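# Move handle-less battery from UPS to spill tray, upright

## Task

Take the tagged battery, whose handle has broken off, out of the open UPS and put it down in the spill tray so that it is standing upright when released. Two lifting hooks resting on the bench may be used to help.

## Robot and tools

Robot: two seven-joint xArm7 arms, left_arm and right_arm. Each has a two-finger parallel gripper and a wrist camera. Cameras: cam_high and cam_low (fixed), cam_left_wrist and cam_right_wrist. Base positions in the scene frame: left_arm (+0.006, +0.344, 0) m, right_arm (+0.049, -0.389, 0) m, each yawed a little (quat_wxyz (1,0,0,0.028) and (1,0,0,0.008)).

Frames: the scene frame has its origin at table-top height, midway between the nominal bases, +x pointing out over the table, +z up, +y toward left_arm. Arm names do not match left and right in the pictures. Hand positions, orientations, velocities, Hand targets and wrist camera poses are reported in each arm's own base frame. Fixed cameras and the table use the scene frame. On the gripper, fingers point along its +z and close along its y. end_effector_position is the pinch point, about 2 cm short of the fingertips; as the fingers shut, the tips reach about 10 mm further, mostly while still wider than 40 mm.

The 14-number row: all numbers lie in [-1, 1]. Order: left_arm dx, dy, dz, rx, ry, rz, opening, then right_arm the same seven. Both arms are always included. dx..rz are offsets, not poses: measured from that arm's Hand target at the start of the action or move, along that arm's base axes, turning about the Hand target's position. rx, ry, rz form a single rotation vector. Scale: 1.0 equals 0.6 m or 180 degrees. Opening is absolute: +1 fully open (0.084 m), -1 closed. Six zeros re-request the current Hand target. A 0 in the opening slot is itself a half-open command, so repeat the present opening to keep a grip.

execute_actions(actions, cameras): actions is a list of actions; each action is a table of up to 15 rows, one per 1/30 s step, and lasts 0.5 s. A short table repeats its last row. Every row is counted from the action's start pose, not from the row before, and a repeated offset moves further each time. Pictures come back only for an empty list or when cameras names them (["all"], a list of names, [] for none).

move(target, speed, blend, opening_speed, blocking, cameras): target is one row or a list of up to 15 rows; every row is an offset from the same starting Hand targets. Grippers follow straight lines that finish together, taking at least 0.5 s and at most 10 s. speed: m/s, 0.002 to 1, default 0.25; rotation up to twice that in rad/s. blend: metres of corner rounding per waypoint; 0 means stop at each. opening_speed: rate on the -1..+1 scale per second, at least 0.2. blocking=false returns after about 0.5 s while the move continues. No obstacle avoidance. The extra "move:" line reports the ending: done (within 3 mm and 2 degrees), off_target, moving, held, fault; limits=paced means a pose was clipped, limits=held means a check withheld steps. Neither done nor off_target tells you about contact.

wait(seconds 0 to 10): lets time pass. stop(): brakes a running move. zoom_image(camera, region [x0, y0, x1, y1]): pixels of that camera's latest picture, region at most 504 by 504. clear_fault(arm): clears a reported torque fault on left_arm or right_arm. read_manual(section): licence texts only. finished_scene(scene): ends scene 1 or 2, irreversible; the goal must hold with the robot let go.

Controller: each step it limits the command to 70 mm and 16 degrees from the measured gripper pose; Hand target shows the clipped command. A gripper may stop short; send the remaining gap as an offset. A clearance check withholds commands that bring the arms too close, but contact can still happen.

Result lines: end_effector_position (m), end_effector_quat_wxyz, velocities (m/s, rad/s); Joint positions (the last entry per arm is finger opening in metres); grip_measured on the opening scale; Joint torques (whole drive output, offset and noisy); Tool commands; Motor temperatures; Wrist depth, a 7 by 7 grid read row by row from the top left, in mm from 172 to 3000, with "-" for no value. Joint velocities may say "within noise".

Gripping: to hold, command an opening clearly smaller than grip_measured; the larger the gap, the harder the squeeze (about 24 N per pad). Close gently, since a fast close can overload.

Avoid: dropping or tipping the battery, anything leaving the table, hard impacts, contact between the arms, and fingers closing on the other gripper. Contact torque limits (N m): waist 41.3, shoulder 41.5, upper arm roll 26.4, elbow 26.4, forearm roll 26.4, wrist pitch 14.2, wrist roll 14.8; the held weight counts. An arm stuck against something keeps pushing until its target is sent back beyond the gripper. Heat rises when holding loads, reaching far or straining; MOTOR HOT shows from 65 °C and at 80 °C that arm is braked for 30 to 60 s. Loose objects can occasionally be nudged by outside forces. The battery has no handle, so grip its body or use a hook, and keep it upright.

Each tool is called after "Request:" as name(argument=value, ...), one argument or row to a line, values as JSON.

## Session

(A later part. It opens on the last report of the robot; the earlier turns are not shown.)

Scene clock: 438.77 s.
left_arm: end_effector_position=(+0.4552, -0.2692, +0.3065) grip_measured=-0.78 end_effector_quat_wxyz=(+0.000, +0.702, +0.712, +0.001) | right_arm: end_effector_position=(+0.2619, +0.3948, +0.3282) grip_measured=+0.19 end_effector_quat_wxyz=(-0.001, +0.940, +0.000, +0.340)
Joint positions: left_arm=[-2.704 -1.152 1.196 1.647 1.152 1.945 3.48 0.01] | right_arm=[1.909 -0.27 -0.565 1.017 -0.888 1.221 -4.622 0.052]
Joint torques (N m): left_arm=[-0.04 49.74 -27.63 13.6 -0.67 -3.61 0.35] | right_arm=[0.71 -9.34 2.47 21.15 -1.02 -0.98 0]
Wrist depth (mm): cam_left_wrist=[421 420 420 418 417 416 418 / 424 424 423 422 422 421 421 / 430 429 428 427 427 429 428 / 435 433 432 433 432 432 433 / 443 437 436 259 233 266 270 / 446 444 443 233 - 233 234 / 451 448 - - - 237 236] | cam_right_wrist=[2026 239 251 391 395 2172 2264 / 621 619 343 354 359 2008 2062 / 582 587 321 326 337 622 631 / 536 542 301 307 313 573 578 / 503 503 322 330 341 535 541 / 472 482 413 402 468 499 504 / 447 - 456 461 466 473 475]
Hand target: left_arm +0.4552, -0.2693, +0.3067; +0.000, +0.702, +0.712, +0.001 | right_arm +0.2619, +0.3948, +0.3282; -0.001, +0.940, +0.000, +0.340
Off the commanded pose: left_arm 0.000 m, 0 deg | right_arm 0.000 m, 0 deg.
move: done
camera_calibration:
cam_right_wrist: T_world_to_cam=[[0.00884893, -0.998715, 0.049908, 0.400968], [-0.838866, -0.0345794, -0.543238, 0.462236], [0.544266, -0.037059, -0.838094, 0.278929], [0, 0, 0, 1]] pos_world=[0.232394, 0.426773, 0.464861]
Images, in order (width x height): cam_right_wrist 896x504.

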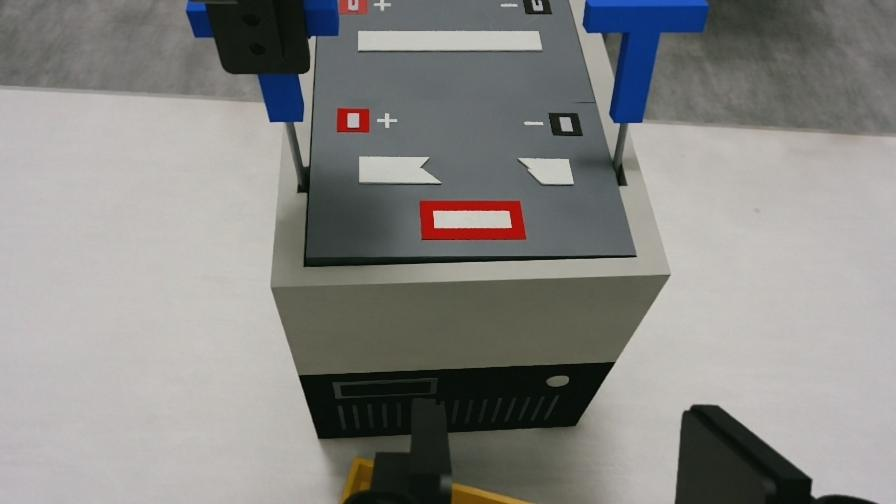

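Request:
move(
  target=[
    [0,0,-0.0145,0,0,0,-1,0.066,-0.097,0.17,0.03,0.03,-0.1,0.2],
    [0,0,-0.0145,0,0,0,-1,0.316,-0.116,0.17,0.1672,0.1767,-0.4609,0.2],
  ],
  speed=0.35,
  blend=[0.03,0],
  cameras=["all"],
)

Scene clock: 447.27 s.
left_arm: end_effector_position=(+0.4552, -0.2693, +0.2980) grip_measured=-0.78 end_effector_quat_wxyz=(+0.000, +0.702, +0.712, +0.001) | right_arm: end_effector_position=(+0.4515, +0.3252, +0.4302) grip_measured=+0.19 end_effector_quat_wxyz=(-0.001, +0.726, -0.687, +0.000)
Joint positions: left_arm=[-2.694 -1.166 1.201 1.622 1.159 1.931 3.474 0.01] | right_arm=[1.068 0.558 -0.895 2.331 0.457 1.92 -4.346 0.052]
Joint torques (N m): left_arm=[-1 25.91 -10.93 3.59 -0.9 -1.95 -0.06] | right_arm=[-1.46 -23.41 -4.98 15.81 0.68 -1.27 0.3]
Wrist depth (mm): cam_left_wrist=[412 411 410 410 411 409 408 / 416 416 415 415 416 415 414 / 423 423 422 422 421 421 422 / 426 426 424 425 424 424 427 / 433 428 429 254 258 261 266 / 439 437 - 227 - 227 227 / 442 443 - - - 230 229] | cam_right_wrist=[1411 533 535 541 545 548 551 / 1431 537 540 548 551 556 556 / 1434 544 548 551 559 559 564 / 1471 548 484 497 564 564 569 / 1480 351 351 355 359 571 581 / 1506 353 356 359 364 575 586 / 1496 - 359 363 568 590 594]
Hand target: left_arm +0.4552, -0.2693, +0.2980; +0.000, +0.702, +0.712, +0.001 | right_arm +0.4515, +0.3252, +0.4302; -0.001, +0.726, -0.687, +0.000
Off the commanded pose: left_arm 0.000 m, 0 deg | right_arm 0.000 m, 0 deg.
move: done
camera_calibration:
cam_left_wrist: T_world_to_cam=[[0.999498, 0.0310653, 0.00615705, -0.41775], [0.0301754, -0.993183, 0.11259, -0.26778], [0.00961272, -0.112348, -0.993622, 0.399112], [0, 0, 0, 1]] pos_world=[0.421784, -0.208138, 0.429288]
cam_right_wrist: T_world_to_cam=[[-0.994969, -0.0949285, 0.0320204, 0.491639], [-0.0904275, 0.988547, 0.120819, -0.282146], [-0.0431229, 0.117316, -0.992158, 0.539902], [0, 0, 0, 1]] pos_world=[0.486934, 0.262246, 0.554014]

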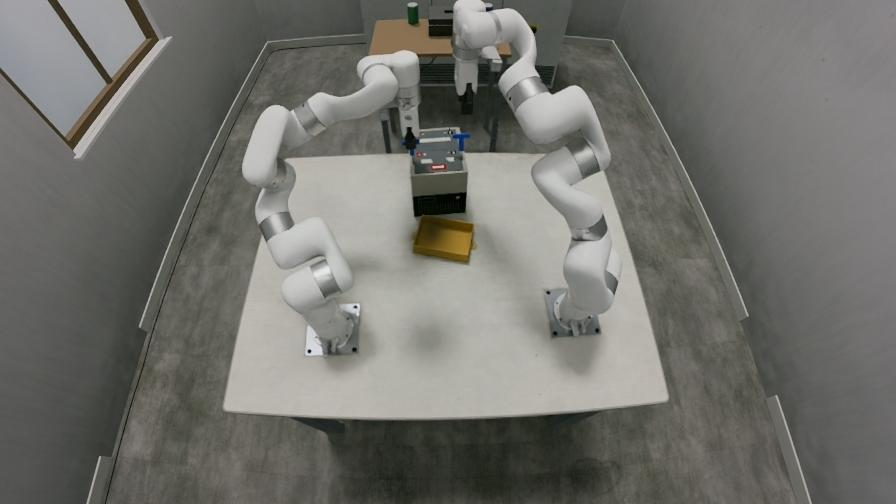

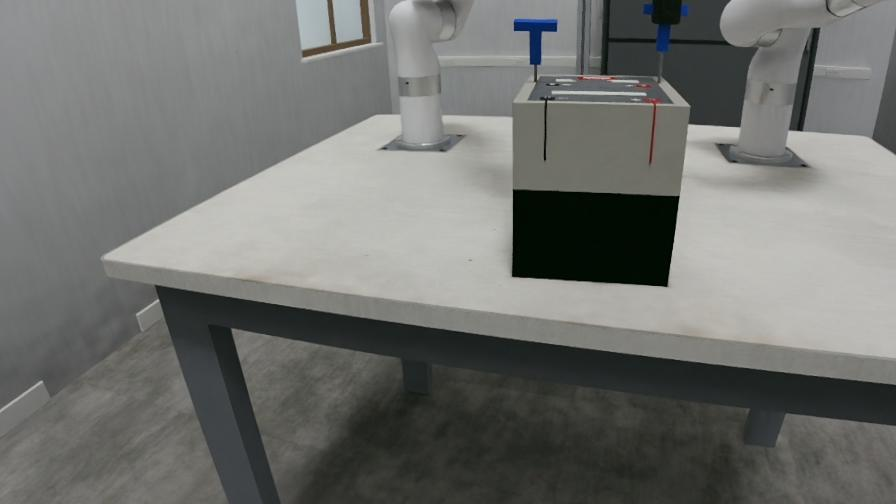

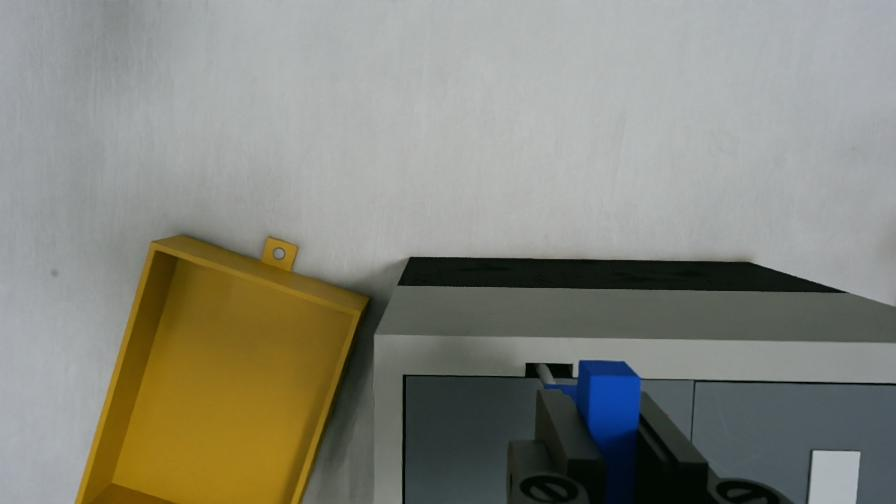

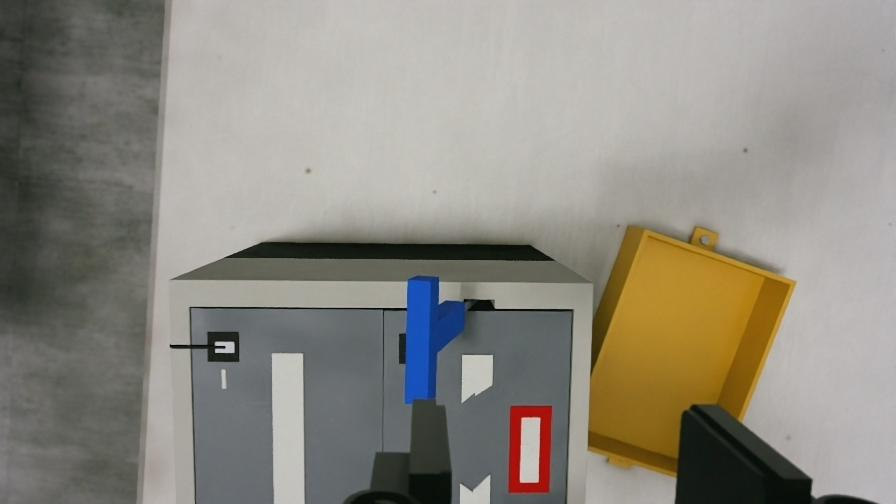

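Request:
move(
  target=[
    [0,0,0,0,0,0,-1,0,-0.003,-0.227,0,0,0,0.2],
    [0,0,0,0,0,0,-1,0,-0.003,-0.227,0,0,0,-1],
    [0,0,0.0015,0,0,0,-1,0,-0.003,-0.21,0,0,0,-1],
  ],
  speed=[0.2,0.05,0.05],
  opening_speed=1.0,
  cameras=["cam_low"],
)

Scene clock: 468.83 s.
left_arm: end_effector_position=(+0.4552, -0.2693, +0.2980) grip_measured=-0.78 end_effector_quat_wxyz=(+0.000, +0.702, +0.712, +0.001) | right_arm: end_effector_position=(+0.4570, +0.3340, +0.3217) grip_measured=+0.19 end_effector_quat_wxyz=(-0.021, +0.732, -0.681, +0.007)
Joint positions: left_arm=[-2.694 -1.166 1.201 1.622 1.159 1.931 3.474 0.01] | right_arm=[1.365 0.409 -0.957 1.732 0.335 1.448 -4.364 0.052]
Joint torques (N m): left_arm=[-1.27 26.69 -11.16 3.72 -0.55 -1.98 0.07] | right_arm=[-0.74 -19.48 -5.84 19.43 0.69 -1.53 -0.12]
Wrist depth (mm): cam_left_wrist=[411 410 411 412 411 409 410 / 416 415 415 416 414 414 415 / 422 422 422 421 424 422 421 / 428 426 426 424 424 423 425 / 432 430 428 254 258 262 266 / 440 436 - 227 - 227 227 / 444 441 - - - 229 229] | cam_right_wrist=[1348 431 431 432 434 432 434 / 1364 437 439 437 439 437 438 / 1369 444 445 443 445 444 444 / 1420 447 365 385 446 447 449 / 244 246 245 245 245 450 452 / 248 248 247 200 248 457 456 / - 251 - 252 252 463 464]
Hand target: left_arm +0.4552, -0.2693, +0.2980; +0.000, +0.702, +0.712, +0.001 (not the last commanded pose) | right_arm +0.4570, +0.3340, +0.3217; -0.021, +0.732, -0.681, +0.007 (not the last commanded pose)
Tool commands: left_gripper/opening=-1.0 right_gripper/opening=+0.2
Off the commanded pose: left_arm 0.001 m, 0 deg | right_arm 0.021 m, 3 deg.
TORQUE FAULT: the external load on joint 4 (elbow) of the right arm reached its load limit, and that arm stopped. The contact can be on any part of that arm beyond that joint, not only on its tool. A torque fault puts only its own arm into a fault stop. That arm's remaining commands of this call were not run. The hold on joint 4 (elbow) of that arm was moved back by the arm itself, up to 3 degrees, as the stop began. That arm is still stopped at the end of this call. While its stop runs, that arm, its gripper or tool too, takes no new command.
CLEAR FAULT: the right arm stays stopped (state 4) until you call clear_fault(arm="right_arm").
End effector pose when the fault began: right_arm: position (+0.4509, +0.3230, +0.3005), quat_wxyz (+0.003, +0.727, -0.687, -0.001)
Joint positions when the fault began: right_arm=[1.364 0.41 -0.957 1.681 0.336 1.449 -4.364 0.052]
move: fault (right_arm); path passed 1 of 3 targets; target 2's new opening was not sent
Images, in order (width x height): cam_low 896x504.

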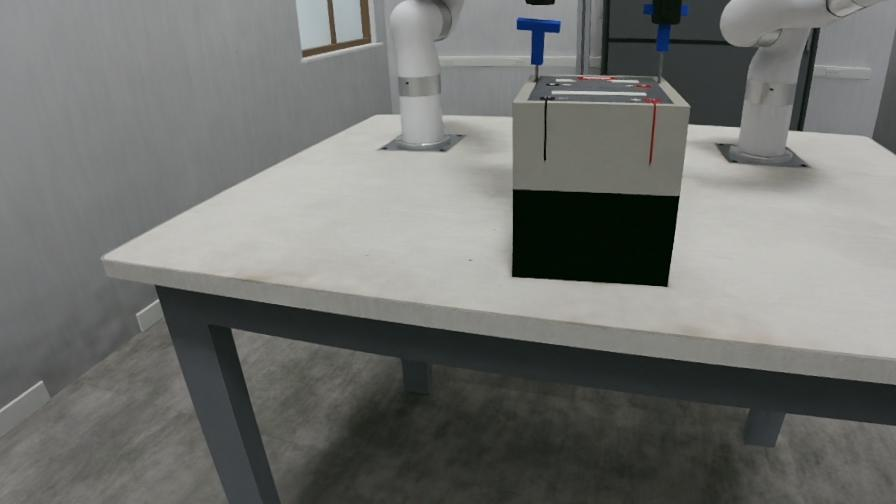

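Request:
clear_fault(
  arm="right_arm",
)

Request:
move(
  target=[0,0,0,0,0,0,-1,0,0,0.10,0,0,0,0.2],
  speed=0.15,
  cameras=["cam_right_wrist","cam_low"],
)

Request:
zoom_image(
  camera="cam_low",
  region=[480, 0, 700, 120],
)

Scene clock: 478.57 s.
left_arm: end_effector_position=(+0.4552, -0.2693, +0.2980) grip_measured=-0.78 end_effector_quat_wxyz=(+0.000, +0.702, +0.712, +0.001) | right_arm: end_effector_position=(+0.4570, +0.3340, +0.3217) grip_measured=+0.19 end_effector_quat_wxyz=(-0.021, +0.732, -0.681, +0.007)
Joint positions: left_arm=[-2.694 -1.166 1.201 1.622 1.159 1.931 3.474 0.01] | right_arm=[1.365 0.409 -0.957 1.732 0.335 1.448 -4.364 0.052]
Joint torques (N m): left_arm=[-1.54 26.5 -11.35 4.14 -0.38 -2.04 0.11] | right_arm=[-0.71 -19.44 -5.72 19.67 0.62 -1.55 -0.22]
Wrist depth (mm): cam_left_wrist=[411 410 411 411 410 411 408 / 417 415 416 415 414 414 416 / 422 422 422 420 421 422 422 / 428 425 426 423 426 424 426 / 432 430 429 255 258 261 266 / 438 436 - 227 - 227 226 / 444 441 - - - 229 229] | cam_right_wrist=[1332 431 432 433 433 432 433 / 1366 437 437 438 438 436 438 / 1377 444 445 444 445 445 445 / 1380 447 365 384 446 446 448 / 244 246 244 245 247 449 452 / 248 249 248 200 248 458 456 / - 251 - 251 252 461 465]
Hand target: left_arm +0.4552, -0.2693, +0.2980; +0.000, +0.702, +0.712, +0.001 (not the last commanded pose) | right_arm +0.4570, +0.3340, +0.3217; -0.021, +0.732, -0.681, +0.007 (not the last commanded pose)
Tool commands: left_gripper/opening=-1.0 right_gripper/opening=+0.2
Off the commanded pose: left_arm 0.001 m, 0 deg | right_arm 0.021 m, 3 deg.
TORQUE FAULT, CONTINUED: the right arm's stop, for the torque fault of joint 4 (elbow) that an earlier result reported, is over. The call counts as one of the actions that you can send in this scene. The hold on joint 4 (elbow) of that arm was moved back by the arm itself, up to 3 degrees, as the stop began. That arm's target is now where it stood when the stop ended, not its last command. That arm's gripper keeps its grip as last carried out, and that arm accepts commands again: back off and push less far.
CLEAR FAULT: your call cleared the right arm's torque fault. If a joint's load stays at its limit, that arm stops again at once.

Scene clock: 479.67 s.
left_arm: end_effector_position=(+0.4552, -0.2693, +0.2980) grip_measured=-0.78 end_effector_quat_wxyz=(+0.000, +0.702, +0.712, +0.001) | right_arm: end_effector_position=(+0.4570, +0.3340, +0.3817) grip_measured=+0.19 end_effector_quat_wxyz=(-0.021, +0.732, -0.681, +0.007)
Joint positions: left_arm=[-2.694 -1.166 1.201 1.622 1.159 1.931 3.474 0.01] | right_arm=[1.269 0.455 -0.944 1.979 0.369 1.647 -4.363 0.052]
Joint torques (N m): left_arm=[-1.54 26.65 -11.37 4.1 -0.34 -2.1 0.12] | right_arm=[-1.44 -21.4 -5.55 18.16 0.63 -1.07 -0.37]
Wrist depth (mm): cam_left_wrist=[412 411 412 411 411 411 411 / 417 417 416 415 415 414 414 / 422 422 422 421 423 421 421 / 427 425 425 426 424 425 425 / 433 428 429 255 258 262 266 / 438 436 - 227 - 226 227 / 442 441 - - - 230 229] | cam_right_wrist=[1402 489 491 492 491 492 490 / 1420 496 495 496 495 498 497 / 1437 503 504 500 506 507 504 / 1465 347 361 380 402 508 512 / 1477 306 306 260 306 513 512 / 1496 309 309 309 311 520 523 / 1509 - 313 314 315 525 533]
Hand target: left_arm +0.4552, -0.2693, +0.2980; +0.000, +0.702, +0.712, +0.001 | right_arm +0.4570, +0.3340, +0.3817; -0.021, +0.732, -0.681, +0.007
Off the commanded pose: left_arm 0.000 m, 0 deg | right_arm 0.000 m, 0 deg.
move: done
camera_calibration:
cam_right_wrist: T_world_to_cam=[[-0.993616, -0.11263, -0.00652314, 0.519561], [-0.112473, 0.984391, 0.135363, -0.278619], [-0.00882466, 0.135232, -0.990775, 0.468812], [0, 0, 0, 1]] pos_world=[0.489044, 0.26939, 0.505591]
Images, in order (width x height): cam_low 896x504, cam_right_wrist 896x504.

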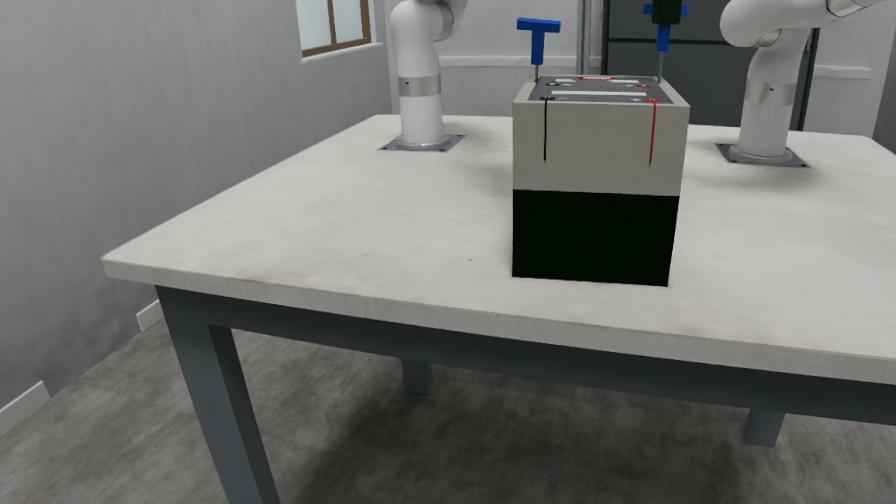

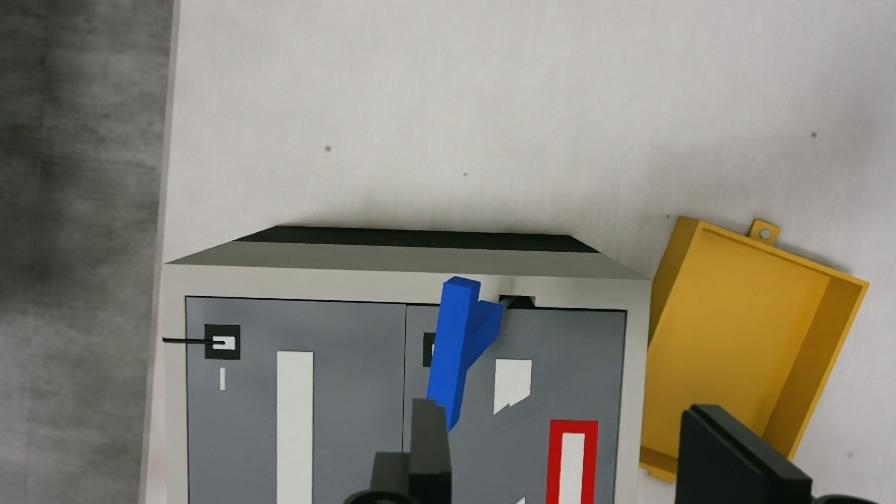

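Scaled by 2.291 from the camera's 896x504 image, which has a finer 1280x720 frame.

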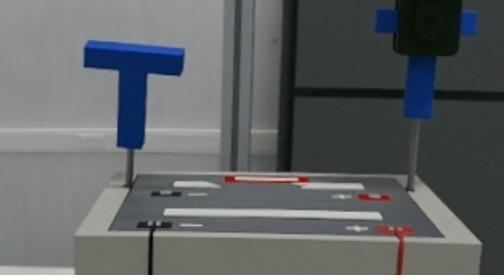

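Request:
move(
  target=[
    [0,0,0,0,0,0,-1,0.035,-0.005,0,-0.0066,0.0124,-0.0054,0.2],
    [0,0,0,0,0,0,-1,0.035,-0.005,-0.141,-0.0066,0.0124,-0.0054,0.2],
    [0,0,0,0,0,0,-1,-0.009,-0.005,-0.144,-0.0066,0.0124,-0.0054,0.2],
  ],
  speed=[0.1,0.08,0.05],
  cameras=["cam_right_wrist","cam_low","cam_left_wrist"],
)

Scene clock: 495.93 s.
left_arm: end_effector_position=(+0.4552, -0.2693, +0.2980) grip_measured=-0.78 end_effector_quat_wxyz=(+0.000, +0.702, +0.712, +0.001) | right_arm: end_effector_position=(+0.4516, +0.3310, +0.2953) grip_measured=+0.19 end_effector_quat_wxyz=(+0.000, +0.727, -0.687, +0.000)
Joint positions: left_arm=[-2.694 -1.166 1.201 1.622 1.159 1.931 3.474 0.01] | right_arm=[1.373 0.432 -0.963 1.685 0.353 1.437 -4.362 0.052]
Joint torques (N m): left_arm=[-1.63 26.53 -11.39 4.01 -0.18 -2.13 0.11] | right_arm=[0.42 -21.42 -6.69 18.84 -0.65 -1.3 0.4]
Wrist depth (mm): cam_left_wrist=[411 411 411 411 412 411 409 / 417 416 416 415 415 416 414 / 424 423 423 421 422 420 422 / 427 427 424 425 425 425 425 / 432 429 428 254 258 262 266 / 439 437 - 227 - 227 227 / 444 440 - - - 229 228] | cam_right_wrist=[400 402 405 406 411 415 418 / 403 406 409 411 416 418 422 / 409 411 413 418 421 424 429 / 414 414 417 420 424 426 432 / 213 232 236 238 243 431 433 / 215 217 218 219 222 436 438 / 217 218 - - 224 440 444]
Hand target: left_arm +0.4552, -0.2693, +0.2980; +0.000, +0.702, +0.712, +0.001 | right_arm +0.4516, +0.3310, +0.2953; +0.000, +0.727, -0.687, +0.000
Off the commanded pose: left_arm 0.000 m, 0 deg | right_arm 0.000 m, 0 deg.
move: done
camera_calibration:
cam_left_wrist: T_world_to_cam=[[0.999497, 0.0310771, 0.00625629, -0.41779], [0.030176, -0.993183, 0.112593, -0.267782], [0.00971271, -0.112348, -0.993622, 0.39907], [0, 0, 0, 1]] pos_world=[0.421784, -0.208138, 0.429289]
cam_right_wrist: T_world_to_cam=[[-0.994831, -0.0955168, 0.0344669, 0.496091], [-0.0908195, 0.988761, 0.118757, -0.270841], [-0.0454228, 0.115013, -0.992325, 0.407278], [0, 0, 0, 1]] pos_world=[0.487429, 0.26834, 0.419217]
Images, in order (width x height): cam_low 896x504, cam_left_wrist 896x504, cam_right_wrist 896x504.

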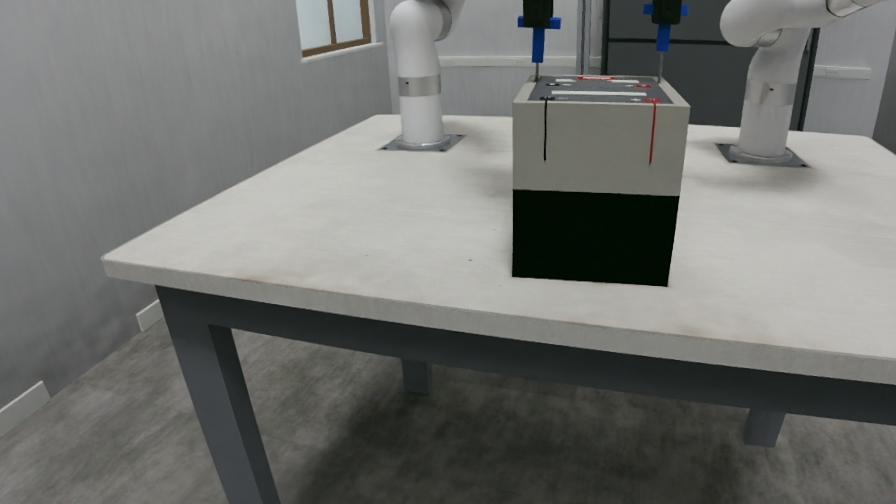

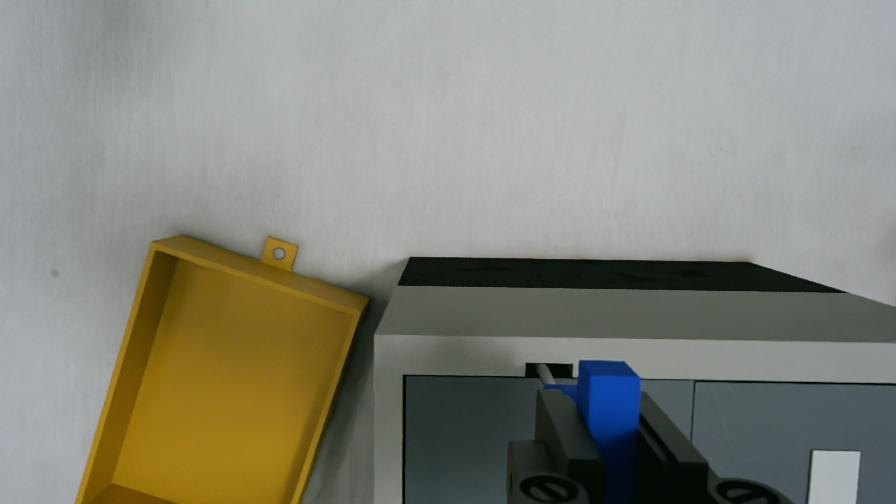

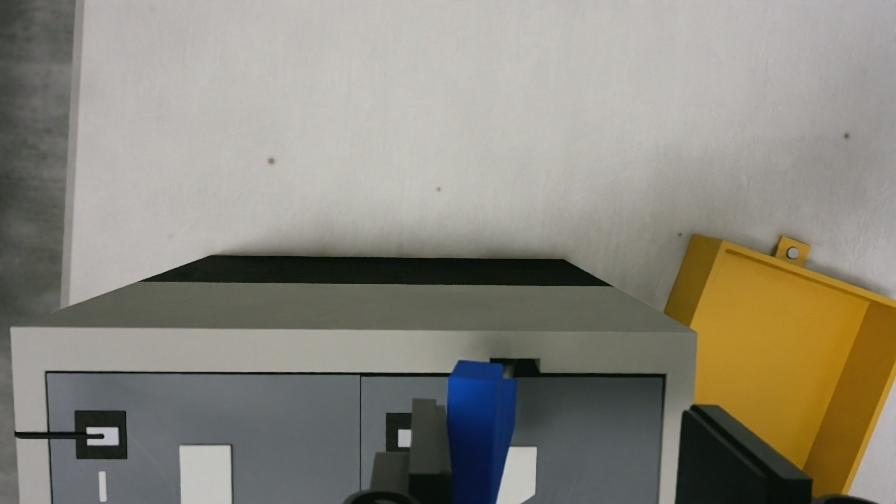

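Request:
move(
  target=[0,0,0,0,0,0,-1,0,-0.003,0,0,0,0,-1],
  speed=0.05,
  opening_speed=1.0,
  cameras=["cam_right_wrist","cam_low"],
)

Request:
zoom_image(
  camera="cam_low",
  region=[480, 0, 700, 120],
)

Request:
zoom_image(
  camera="cam_right_wrist",
  region=[430, 330, 590, 504],
)

Scene clock: 505.73 s.
left_arm: end_effector_position=(+0.4552, -0.2693, +0.2980) grip_measured=-0.78 end_effector_quat_wxyz=(+0.000, +0.702, +0.712, +0.001) | right_arm: end_effector_position=(+0.4516, +0.3292, +0.2953) grip_measured=-0.77 end_effector_quat_wxyz=(+0.000, +0.727, -0.687, +0.000)
Joint positions: left_arm=[-2.694 -1.166 1.201 1.622 1.159 1.931 3.474 0.01] | right_arm=[1.375 0.427 -0.965 1.679 0.35 1.435 -4.363 0.01]
Joint torques (N m): left_arm=[-1.79 26.22 -11.37 4.02 -0.12 -2.2 0.04] | right_arm=[-0.25 -19.84 -6.73 18.78 -0.43 -1.43 -0.36]
Wrist depth (mm): cam_left_wrist=[412 411 412 411 412 410 409 / 416 417 417 418 414 416 415 / 424 422 423 422 422 421 421 / 428 425 425 423 425 424 425 / 432 430 430 254 258 261 266 / 440 436 - 227 - 227 227 / 443 442 - - - 229 229] | cam_right_wrist=[400 401 405 408 412 415 419 / 405 404 411 412 415 419 422 / 408 410 414 418 421 423 428 / 412 415 417 419 426 429 431 / 213 240 244 249 252 431 435 / 215 217 218 219 223 434 438 / 218 218 220 - - 441 442]
Hand target: left_arm +0.4552, -0.2693, +0.2980; +0.000, +0.702, +0.712, +0.001 | right_arm +0.4516, +0.3292, +0.2953; +0.000, +0.727, -0.687, +0.000
Off the commanded pose: left_arm 0.000 m, 0 deg | right_arm 0.000 m, 0 deg.
move: done
camera_calibration:
cam_right_wrist: T_world_to_cam=[[-0.994831, -0.0955192, 0.034457, 0.495825], [-0.0908186, 0.988749, 0.118855, -0.269109], [-0.0454223, 0.115112, -0.992314, 0.407449], [0, 0, 0, 1]] pos_world=[0.487329, 0.26654, 0.419217]
Images, in order (width x height): cam_low 896x504, cam_right_wrist 896x504.

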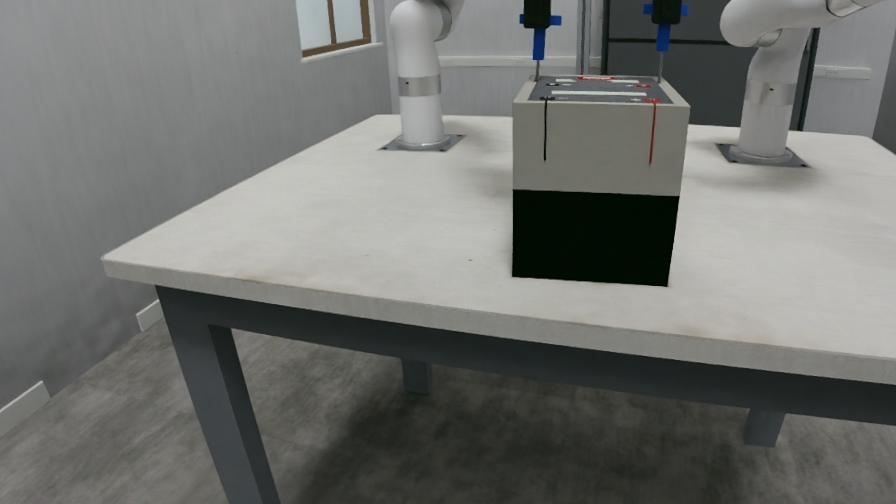

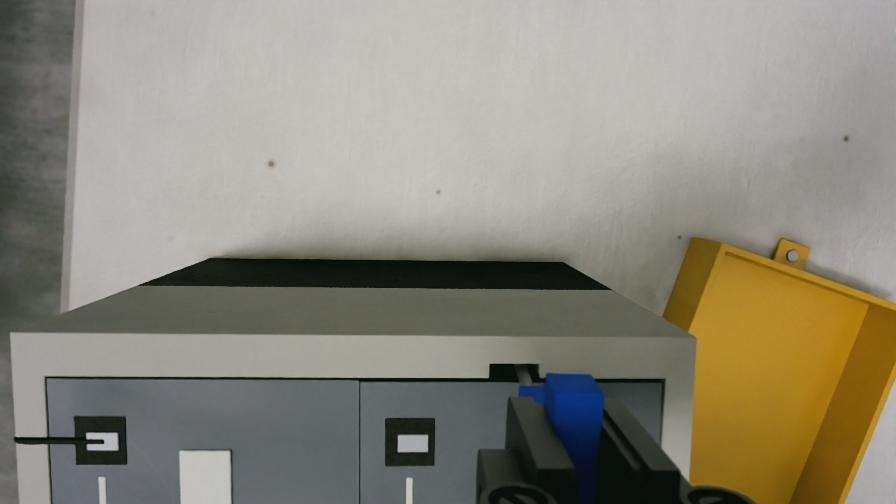

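Scaled by 2.291 from the camera's 896x504 image, which has a finer 1280x720 frame.

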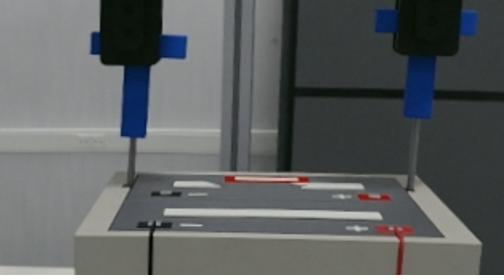

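Scaled by 2.897 from the camera's 896x504 image, which has a finer 1280x720 frame.

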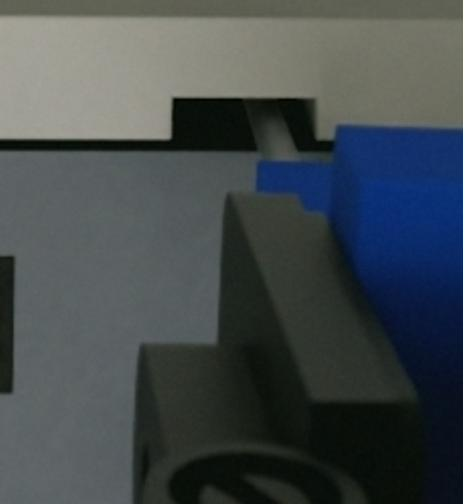

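Request:
move(
  target=[
    [0,0,0,0,0,0,-1,0,-0.0075,0.002,0.0194,0,0,-1],
    [0,0,0,0,0,0,-1,0,-0.0075,0.014,0.0194,0,0,-1],
  ],
  speed=0.05,
  cameras=["cam_low"],
)

Request:
zoom_image(
  camera="cam_low",
  region=[480, 0, 700, 120],
)

Scene clock: 513.43 s.
left_arm: end_effector_position=(+0.4552, -0.2693, +0.2980) grip_measured=-0.78 end_effector_quat_wxyz=(+0.000, +0.702, +0.712, +0.001) | right_arm: end_effector_position=(+0.4516, +0.3247, +0.3037) grip_measured=-0.78 end_effector_quat_wxyz=(-0.022, +0.726, -0.687, -0.021)
Joint positions: left_arm=[-2.694 -1.166 1.201 1.622 1.159 1.931 3.474 0.01] | right_arm=[1.381 0.374 -0.973 1.638 0.366 1.404 -4.38 0.01]
Joint torques (N m): left_arm=[-1.76 26.21 -11.28 4.13 -0.07 -2.18 0.03] | right_arm=[-0.08 -19.06 -4.93 22.05 1.37 -1.49 0.31]
Wrist depth (mm): cam_left_wrist=[412 411 410 409 410 411 410 / 417 417 416 415 414 415 414 / 422 423 422 422 422 421 421 / 427 425 427 427 424 424 425 / 432 428 428 255 258 261 266 / 440 437 - 227 - 227 227 / 443 442 - - - 230 229] | cam_right_wrist=[401 402 404 408 411 414 416 / 407 408 412 414 419 421 424 / 414 415 420 423 426 428 432 / 421 362 366 375 431 433 437 / 223 231 235 238 241 441 441 / 224 226 228 228 230 449 450 / 228 230 231 - - 457 463]
Hand target: left_arm +0.4552, -0.2693, +0.2980; +0.000, +0.702, +0.712, +0.001 | right_arm +0.4516, +0.3247, +0.3037; -0.022, +0.726, -0.687, -0.021
Off the commanded pose: left_arm 0.000 m, 0 deg | right_arm 0.000 m, 0 deg.
move: done
Images, in order (width x height): cam_low 896x504.

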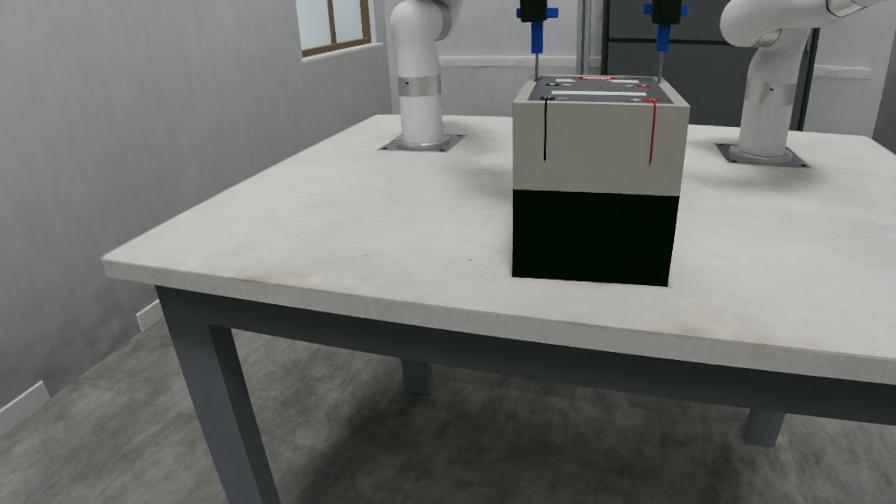

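Scaled by 2.291 from the camera's 896x504 image, which has a finer 1280x720 frame.

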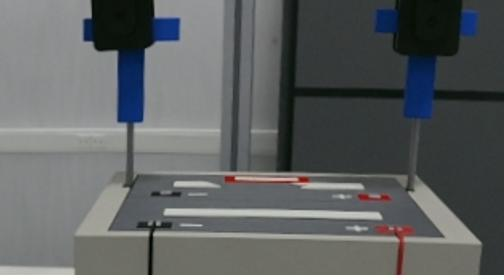

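Request:
move(
  target=[0,0,0.003,0,0,0,-1,0,0,0.004,0,0,0,-1],
  speed=0.05,
)

Request:
move(
  target=[0,0,0.0035,0,0,0,-1,0,0,0.0035,0,0,0,-1],
  speed=0.05,
  cameras=["cam_low","cam_high"],
)

Request:
zoom_image(
  camera="cam_low",
  region=[480, 0, 700, 120],
)

Scene clock: 518.30 s.
left_arm: end_effector_position=(+0.4552, -0.2693, +0.2997) grip_measured=-0.78 end_effector_quat_wxyz=(+0.000, +0.702, +0.712, +0.001) | right_arm: end_effector_position=(+0.4516, +0.3247, +0.3061) grip_measured=-0.78 end_effector_quat_wxyz=(-0.022, +0.726, -0.687, -0.021)
Joint positions: left_arm=[-2.696 -1.164 1.2 1.627 1.158 1.934 3.475 0.01] | right_arm=[1.379 0.374 -0.973 1.645 0.366 1.411 -4.38 0.01]
Joint torques (N m): left_arm=[-1.44 35.12 -17.04 7.32 -1.3 -2.16 0.32] | right_arm=[-0.56 -19.28 -5.29 21.37 0.79 -1.53 0.33]
Wrist depth (mm): cam_left_wrist=[413 414 411 413 412 411 411 / 417 417 418 418 415 418 416 / 423 424 424 424 422 423 421 / 429 427 426 425 426 425 427 / 435 430 429 227 259 263 267 / 443 437 - 228 - 228 228 / 444 441 - - - 231 230] | cam_right_wrist=[403 405 406 412 413 418 418 / 408 410 414 417 420 423 428 / 416 419 422 425 427 429 432 / 423 362 367 374 431 436 441 / 226 231 235 238 241 440 446 / 227 229 230 230 233 451 455 / 232 233 233 - - 460 465]
Hand target: left_arm +0.4552, -0.2693, +0.2998; +0.000, +0.702, +0.712, +0.001 | right_arm +0.4516, +0.3247, +0.3061; -0.022, +0.726, -0.687, -0.021
Off the commanded pose: left_arm 0.000 m, 0 deg | right_arm 0.000 m, 0 deg.
move: done

Scene clock: 519.00 s.
left_arm: end_effector_position=(+0.4552, -0.2693, +0.3018) grip_measured=-0.78 end_effector_quat_wxyz=(+0.000, +0.702, +0.712, +0.001) | right_arm: end_effector_position=(+0.4516, +0.3247, +0.3082) grip_measured=-0.78 end_effector_quat_wxyz=(-0.022, +0.726, -0.687, -0.021)
Joint positions: left_arm=[-2.699 -1.16 1.198 1.633 1.156 1.937 3.477 0.01] | right_arm=[1.378 0.375 -0.973 1.652 0.366 1.417 -4.379 0.01]
Joint torques (N m): left_arm=[-0.19 37.94 -18.62 8.92 -0.79 -1.55 0.31] | right_arm=[0 -19.21 -5.21 21.24 0.99 -1.54 0.32]
Wrist depth (mm): cam_left_wrist=[416 415 414 414 413 413 414 / 420 419 420 418 419 419 417 / 427 425 425 424 426 425 424 / 431 429 429 428 428 428 429 / 437 432 433 255 259 262 267 / 444 439 - 230 - 231 230 / 447 444 - - - 233 232] | cam_right_wrist=[404 407 410 413 414 419 422 / 411 413 417 420 422 425 428 / 419 419 424 427 430 434 436 / 426 361 366 374 435 438 443 / 228 231 235 239 241 445 447 / 230 231 233 232 235 453 457 / 233 235 236 - - 462 469]
Hand target: left_arm +0.4552, -0.2693, +0.3019; +0.000, +0.702, +0.712, +0.001 | right_arm +0.4516, +0.3247, +0.3082; -0.022, +0.726, -0.687, -0.021
Off the commanded pose: left_arm 0.000 m, 0 deg | right_arm 0.000 m, 0 deg.
move: done
Images, in order (width x height): cam_high 896x504, cam_low 896x504.

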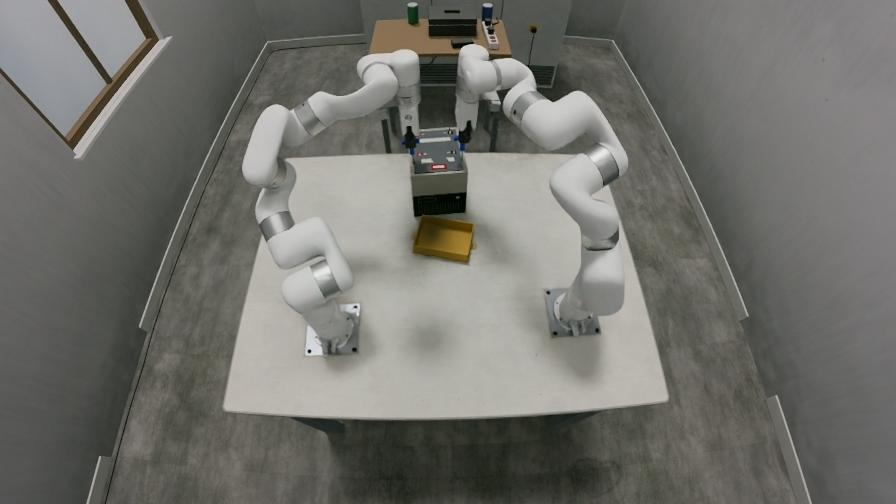

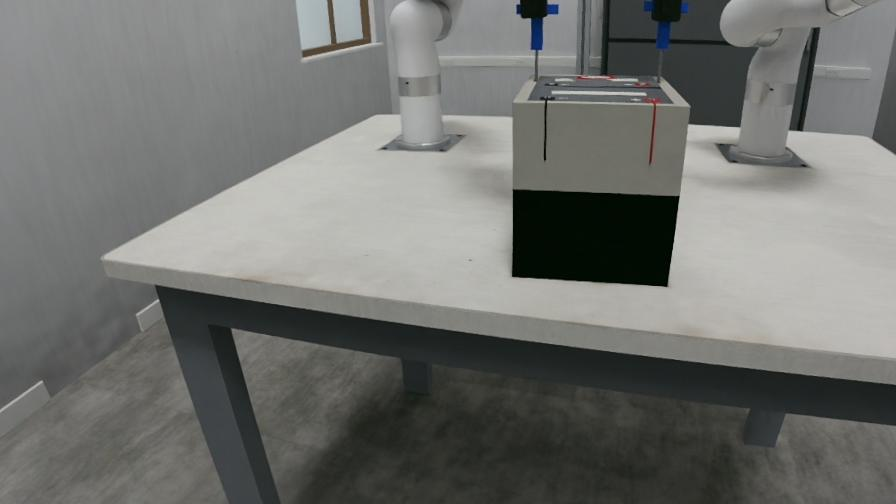

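Scaled by 2.291 from the camera's 896x504 image, which has a finer 1280x720 frame.

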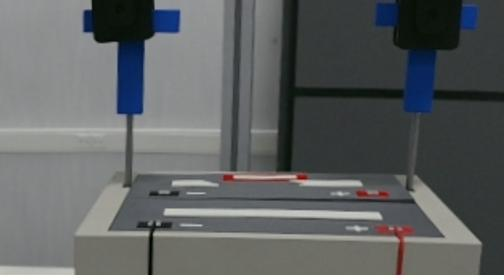

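Request:
move(
  target=[0,0,0,0,0,0,-1,0,0,0.005,0,0,0,-1],
  speed=0.05,
)

Request:
move(
  target=[0,0,0,0,0,0,-1,0,0,0.005,0,0,0,-1],
  speed=0.05,
)

Scene clock: 522.20 s.
left_arm: end_effector_position=(+0.4552, -0.2693, +0.3019) grip_measured=-0.78 end_effector_quat_wxyz=(+0.000, +0.702, +0.712, +0.001) | right_arm: end_effector_position=(+0.4516, +0.3247, +0.3111) grip_measured=-0.78 end_effector_quat_wxyz=(-0.022, +0.726, -0.687, -0.021)
Joint positions: left_arm=[-2.699 -1.16 1.198 1.633 1.156 1.937 3.477 0.01] | right_arm=[1.375 0.375 -0.973 1.661 0.366 1.426 -4.378 0.01]
Joint torques (N m): left_arm=[-0.34 35.81 -18.12 7.24 -0.65 -2.39 0.23] | right_arm=[-1.68 -27.09 -9.16 30.18 0.09 -2.58 0.26]
Wrist depth (mm): cam_left_wrist=[414 415 414 414 414 415 413 / 420 419 418 418 419 417 418 / 426 425 427 424 427 425 425 / 431 428 429 427 427 428 428 / 437 434 431 229 259 263 267 / 443 439 - 230 - 230 230 / 448 445 - - - 233 232] | cam_right_wrist=[408 408 411 414 417 422 423 / 412 417 418 423 426 428 431 / 421 423 424 430 433 436 440 / 427 361 366 375 439 442 446 / 229 232 235 237 241 446 449 / 232 233 235 235 236 457 457 / 236 237 238 - - 465 470]
Hand target: left_arm +0.4552, -0.2693, +0.3019; +0.000, +0.702, +0.712, +0.001 | right_arm +0.4516, +0.3247, +0.3112; -0.022, +0.726, -0.687, -0.021
Off the commanded pose: left_arm 0.000 m, 0 deg | right_arm 0.000 m, 0 deg.
move: done

Scene clock: 522.90 s.
left_arm: end_effector_position=(+0.4552, -0.2693, +0.3019) grip_measured=-0.78 end_effector_quat_wxyz=(+0.000, +0.702, +0.712, +0.001) | right_arm: end_effector_position=(+0.4516, +0.3247, +0.3142) grip_measured=-0.78 end_effector_quat_wxyz=(-0.022, +0.726, -0.687, -0.021)
Joint positions: left_arm=[-2.699 -1.16 1.198 1.633 1.156 1.937 3.477 0.01] | right_arm=[1.373 0.375 -0.973 1.67 0.366 1.434 -4.377 0.01]
Joint torques (N m): left_arm=[-0.36 34.65 -18.25 7.14 -0.37 -2.64 0.28] | right_arm=[-2.06 -25.81 -8.79 30.73 0.84 -2.54 0.25]
Wrist depth (mm): cam_left_wrist=[414 414 415 414 414 413 414 / 421 418 419 419 416 418 418 / 427 426 425 426 424 424 425 / 431 430 429 429 428 427 428 / 436 433 429 229 259 263 267 / 443 439 - 230 - 230 230 / 446 444 - - - 233 232] | cam_right_wrist=[- 412 415 418 421 425 429 / - 416 421 426 428 431 434 / - 426 429 432 437 439 443 / - 361 366 375 441 444 449 / 232 234 235 238 242 450 451 / 235 237 238 238 236 461 464 / 239 240 241 - - 467 474]
Hand target: left_arm +0.4552, -0.2693, +0.3019; +0.000, +0.702, +0.712, +0.001 | right_arm +0.4516, +0.3247, +0.3142; -0.022, +0.726, -0.687, -0.021
Off the commanded pose: left_arm 0.000 m, 0 deg | right_arm 0.000 m, 0 deg.
move: done

Request:
move(
  target=[
    [0,0,0.003,0,0,0,-1,0,0,0,0,0,0,-1],
    [0,0,0.088,0,0,0,-1,0,0,0.085,0,0,0,-1],
  ],
  speed=0.06,
  cameras=["cam_low","cam_high"],
)

Request:
zoom_image(
  camera="cam_low",
  region=[480, 0, 700, 120],
)

Scene clock: 528.97 s.
left_arm: end_effector_position=(+0.4552, -0.2693, +0.3547) grip_measured=-0.78 end_effector_quat_wxyz=(+0.000, +0.702, +0.712, +0.001) | right_arm: end_effector_position=(+0.4516, +0.3247, +0.3652) grip_measured=-0.78 end_effector_quat_wxyz=(-0.022, +0.726, -0.687, -0.021)
Joint positions: left_arm=[-2.771 -1.066 1.18 1.805 1.12 2.023 3.525 0.01] | right_arm=[1.307 0.404 -0.967 1.86 0.385 1.595 -4.37 0.01]
Joint torques (N m): left_arm=[-1.42 38.12 -15.77 7.52 -1.54 -2.3 0.25] | right_arm=[-1.52 -27.14 -7.58 28.33 1.69 -2.32 -0.33]
Wrist depth (mm): cam_left_wrist=[464 465 466 465 465 465 465 / 471 471 472 472 471 470 468 / 479 476 478 480 476 476 477 / 485 482 483 461 468 480 483 / 491 488 486 281 281 281 283 / 498 496 495 - - 284 285 / 504 498 - - - 286 289] | cam_right_wrist=[1350 461 463 467 471 476 476 / 1353 467 470 475 480 482 487 / 1383 476 478 484 488 493 495 / 1400 359 365 372 470 495 500 / - 285 286 287 290 507 509 / - 289 292 237 238 513 524 / - 293 - - - 517 533]
Hand target: left_arm +0.4552, -0.2693, +0.3547; +0.000, +0.702, +0.712, +0.001 | right_arm +0.4516, +0.3247, +0.3652; -0.022, +0.726, -0.687, -0.021
Off the commanded pose: left_arm 0.000 m, 0 deg | right_arm 0.000 m, 0 deg.
move: done
Images, in order (width x height): cam_high 896x504, cam_low 896x504.

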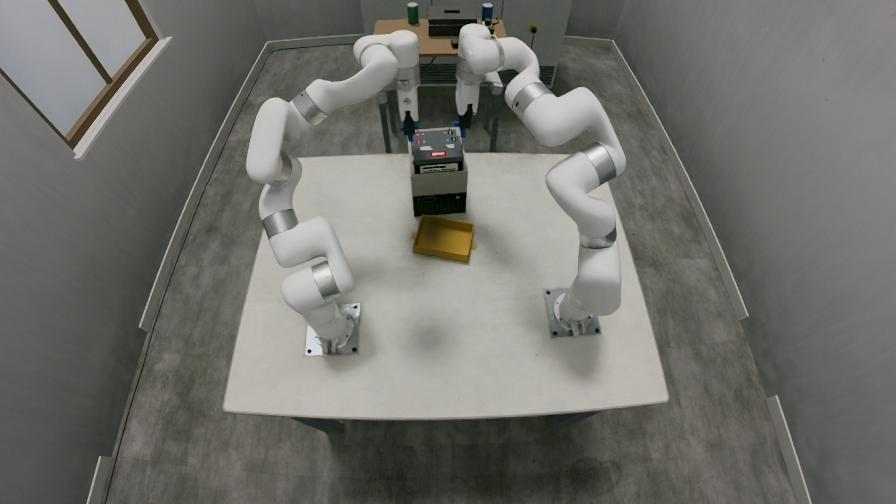

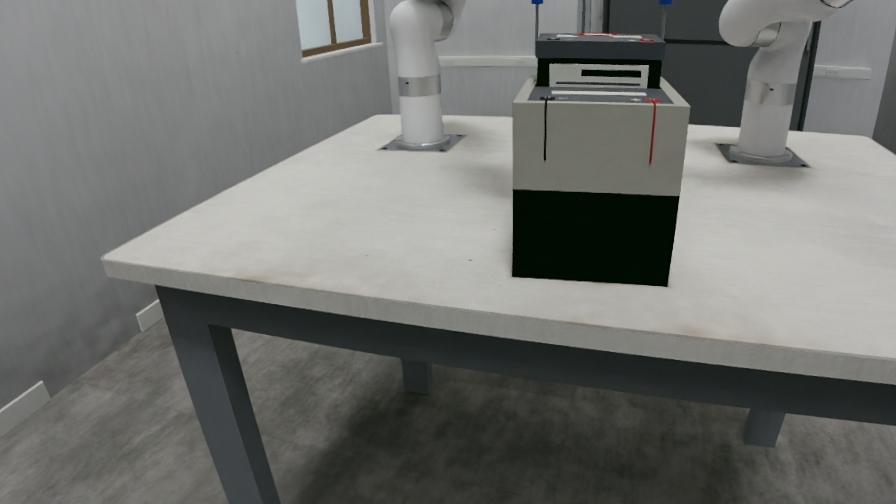

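Scaled by 2.291 from the camera's 896x504 image, which has a finer 1280x720 frame.

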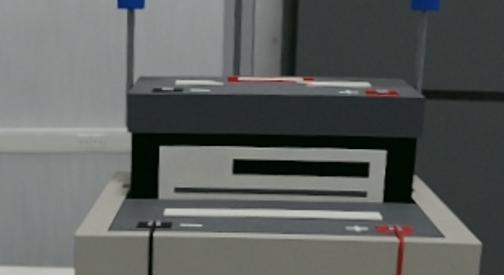

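Request:
move(
  target=[0,0,0.117,0,0,0,-1,0,0,0.117,0,0,0,-1],
  speed=0.08,
  cameras=["cam_low","cam_high"],
)

Scene clock: 532.17 s.
left_arm: end_effector_position=(+0.4552, -0.2693, +0.4249) grip_measured=-0.78 end_effector_quat_wxyz=(+0.000, +0.702, +0.712, +0.001) | right_arm: end_effector_position=(+0.4516, +0.3247, +0.4354) grip_measured=-0.78 end_effector_quat_wxyz=(-0.022, +0.726, -0.687, -0.021)
Joint positions: left_arm=[-2.939 -0.92 1.224 2.133 1.115 2.156 3.635 0.01] | right_arm=[1.092 0.52 -0.919 2.271 0.49 1.882 -4.357 0.01]
Joint torques (N m): left_arm=[-1.42 41.16 -11.98 6.88 0.62 -2.56 0.23] | right_arm=[-0.91 -31.64 -6.65 24 2.02 -2.54 0.28]
Wrist depth (mm): cam_left_wrist=[533 534 532 534 532 532 1405 / 539 540 540 539 539 538 1449 / 551 547 547 549 546 546 1455 / 555 552 552 463 469 479 1480 / 562 559 558 294 350 351 1509 / 572 567 568 - - 356 1529 / 577 579 - - - 360 1550] | cam_right_wrist=[1420 528 530 536 537 545 548 / 1428 533 538 545 546 551 555 / 1455 545 549 552 558 563 567 / 1490 357 362 370 467 572 577 / 1506 356 357 302 361 578 589 / 1536 362 361 238 233 589 601 / 1557 368 - - - 606 609]
Hand target: left_arm +0.4552, -0.2693, +0.4249; +0.000, +0.702, +0.712, +0.001 | right_arm +0.4516, +0.3247, +0.4354; -0.022, +0.726, -0.687, -0.021
Off the commanded pose: left_arm 0.000 m, 0 deg | right_arm 0.000 m, 0 deg.
move: done
Images, in order (width x height): cam_high 896x504, cam_low 896x504.

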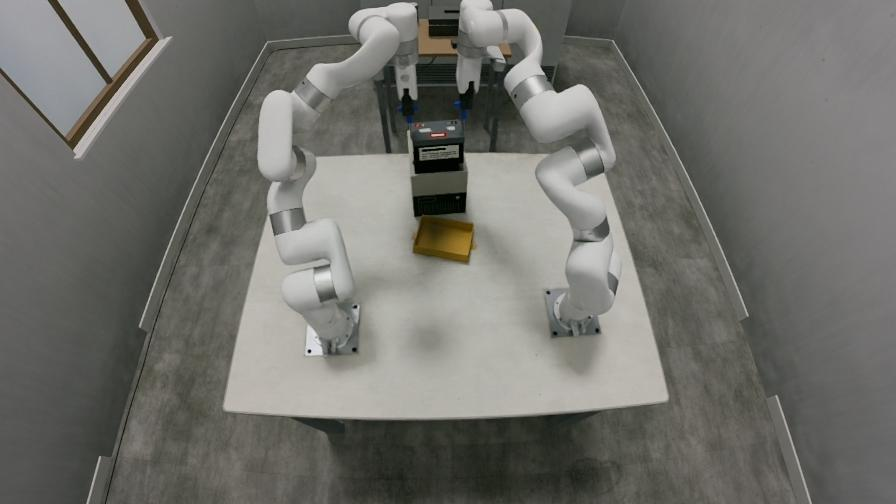

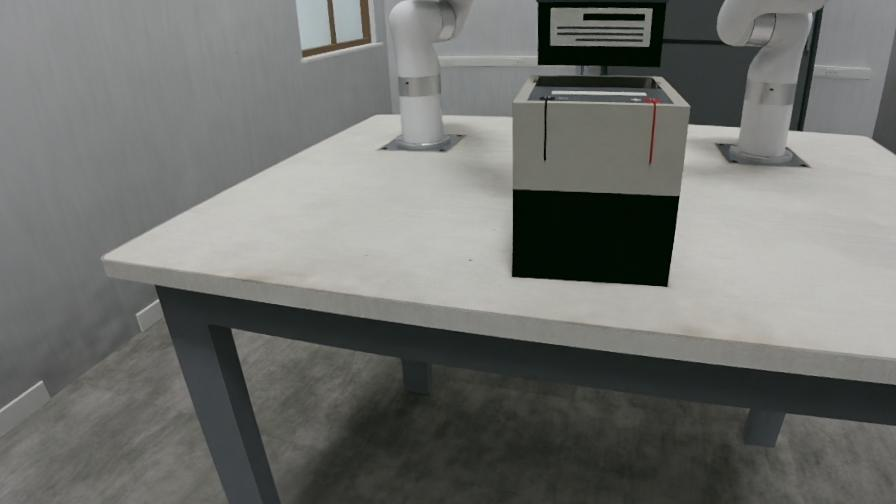

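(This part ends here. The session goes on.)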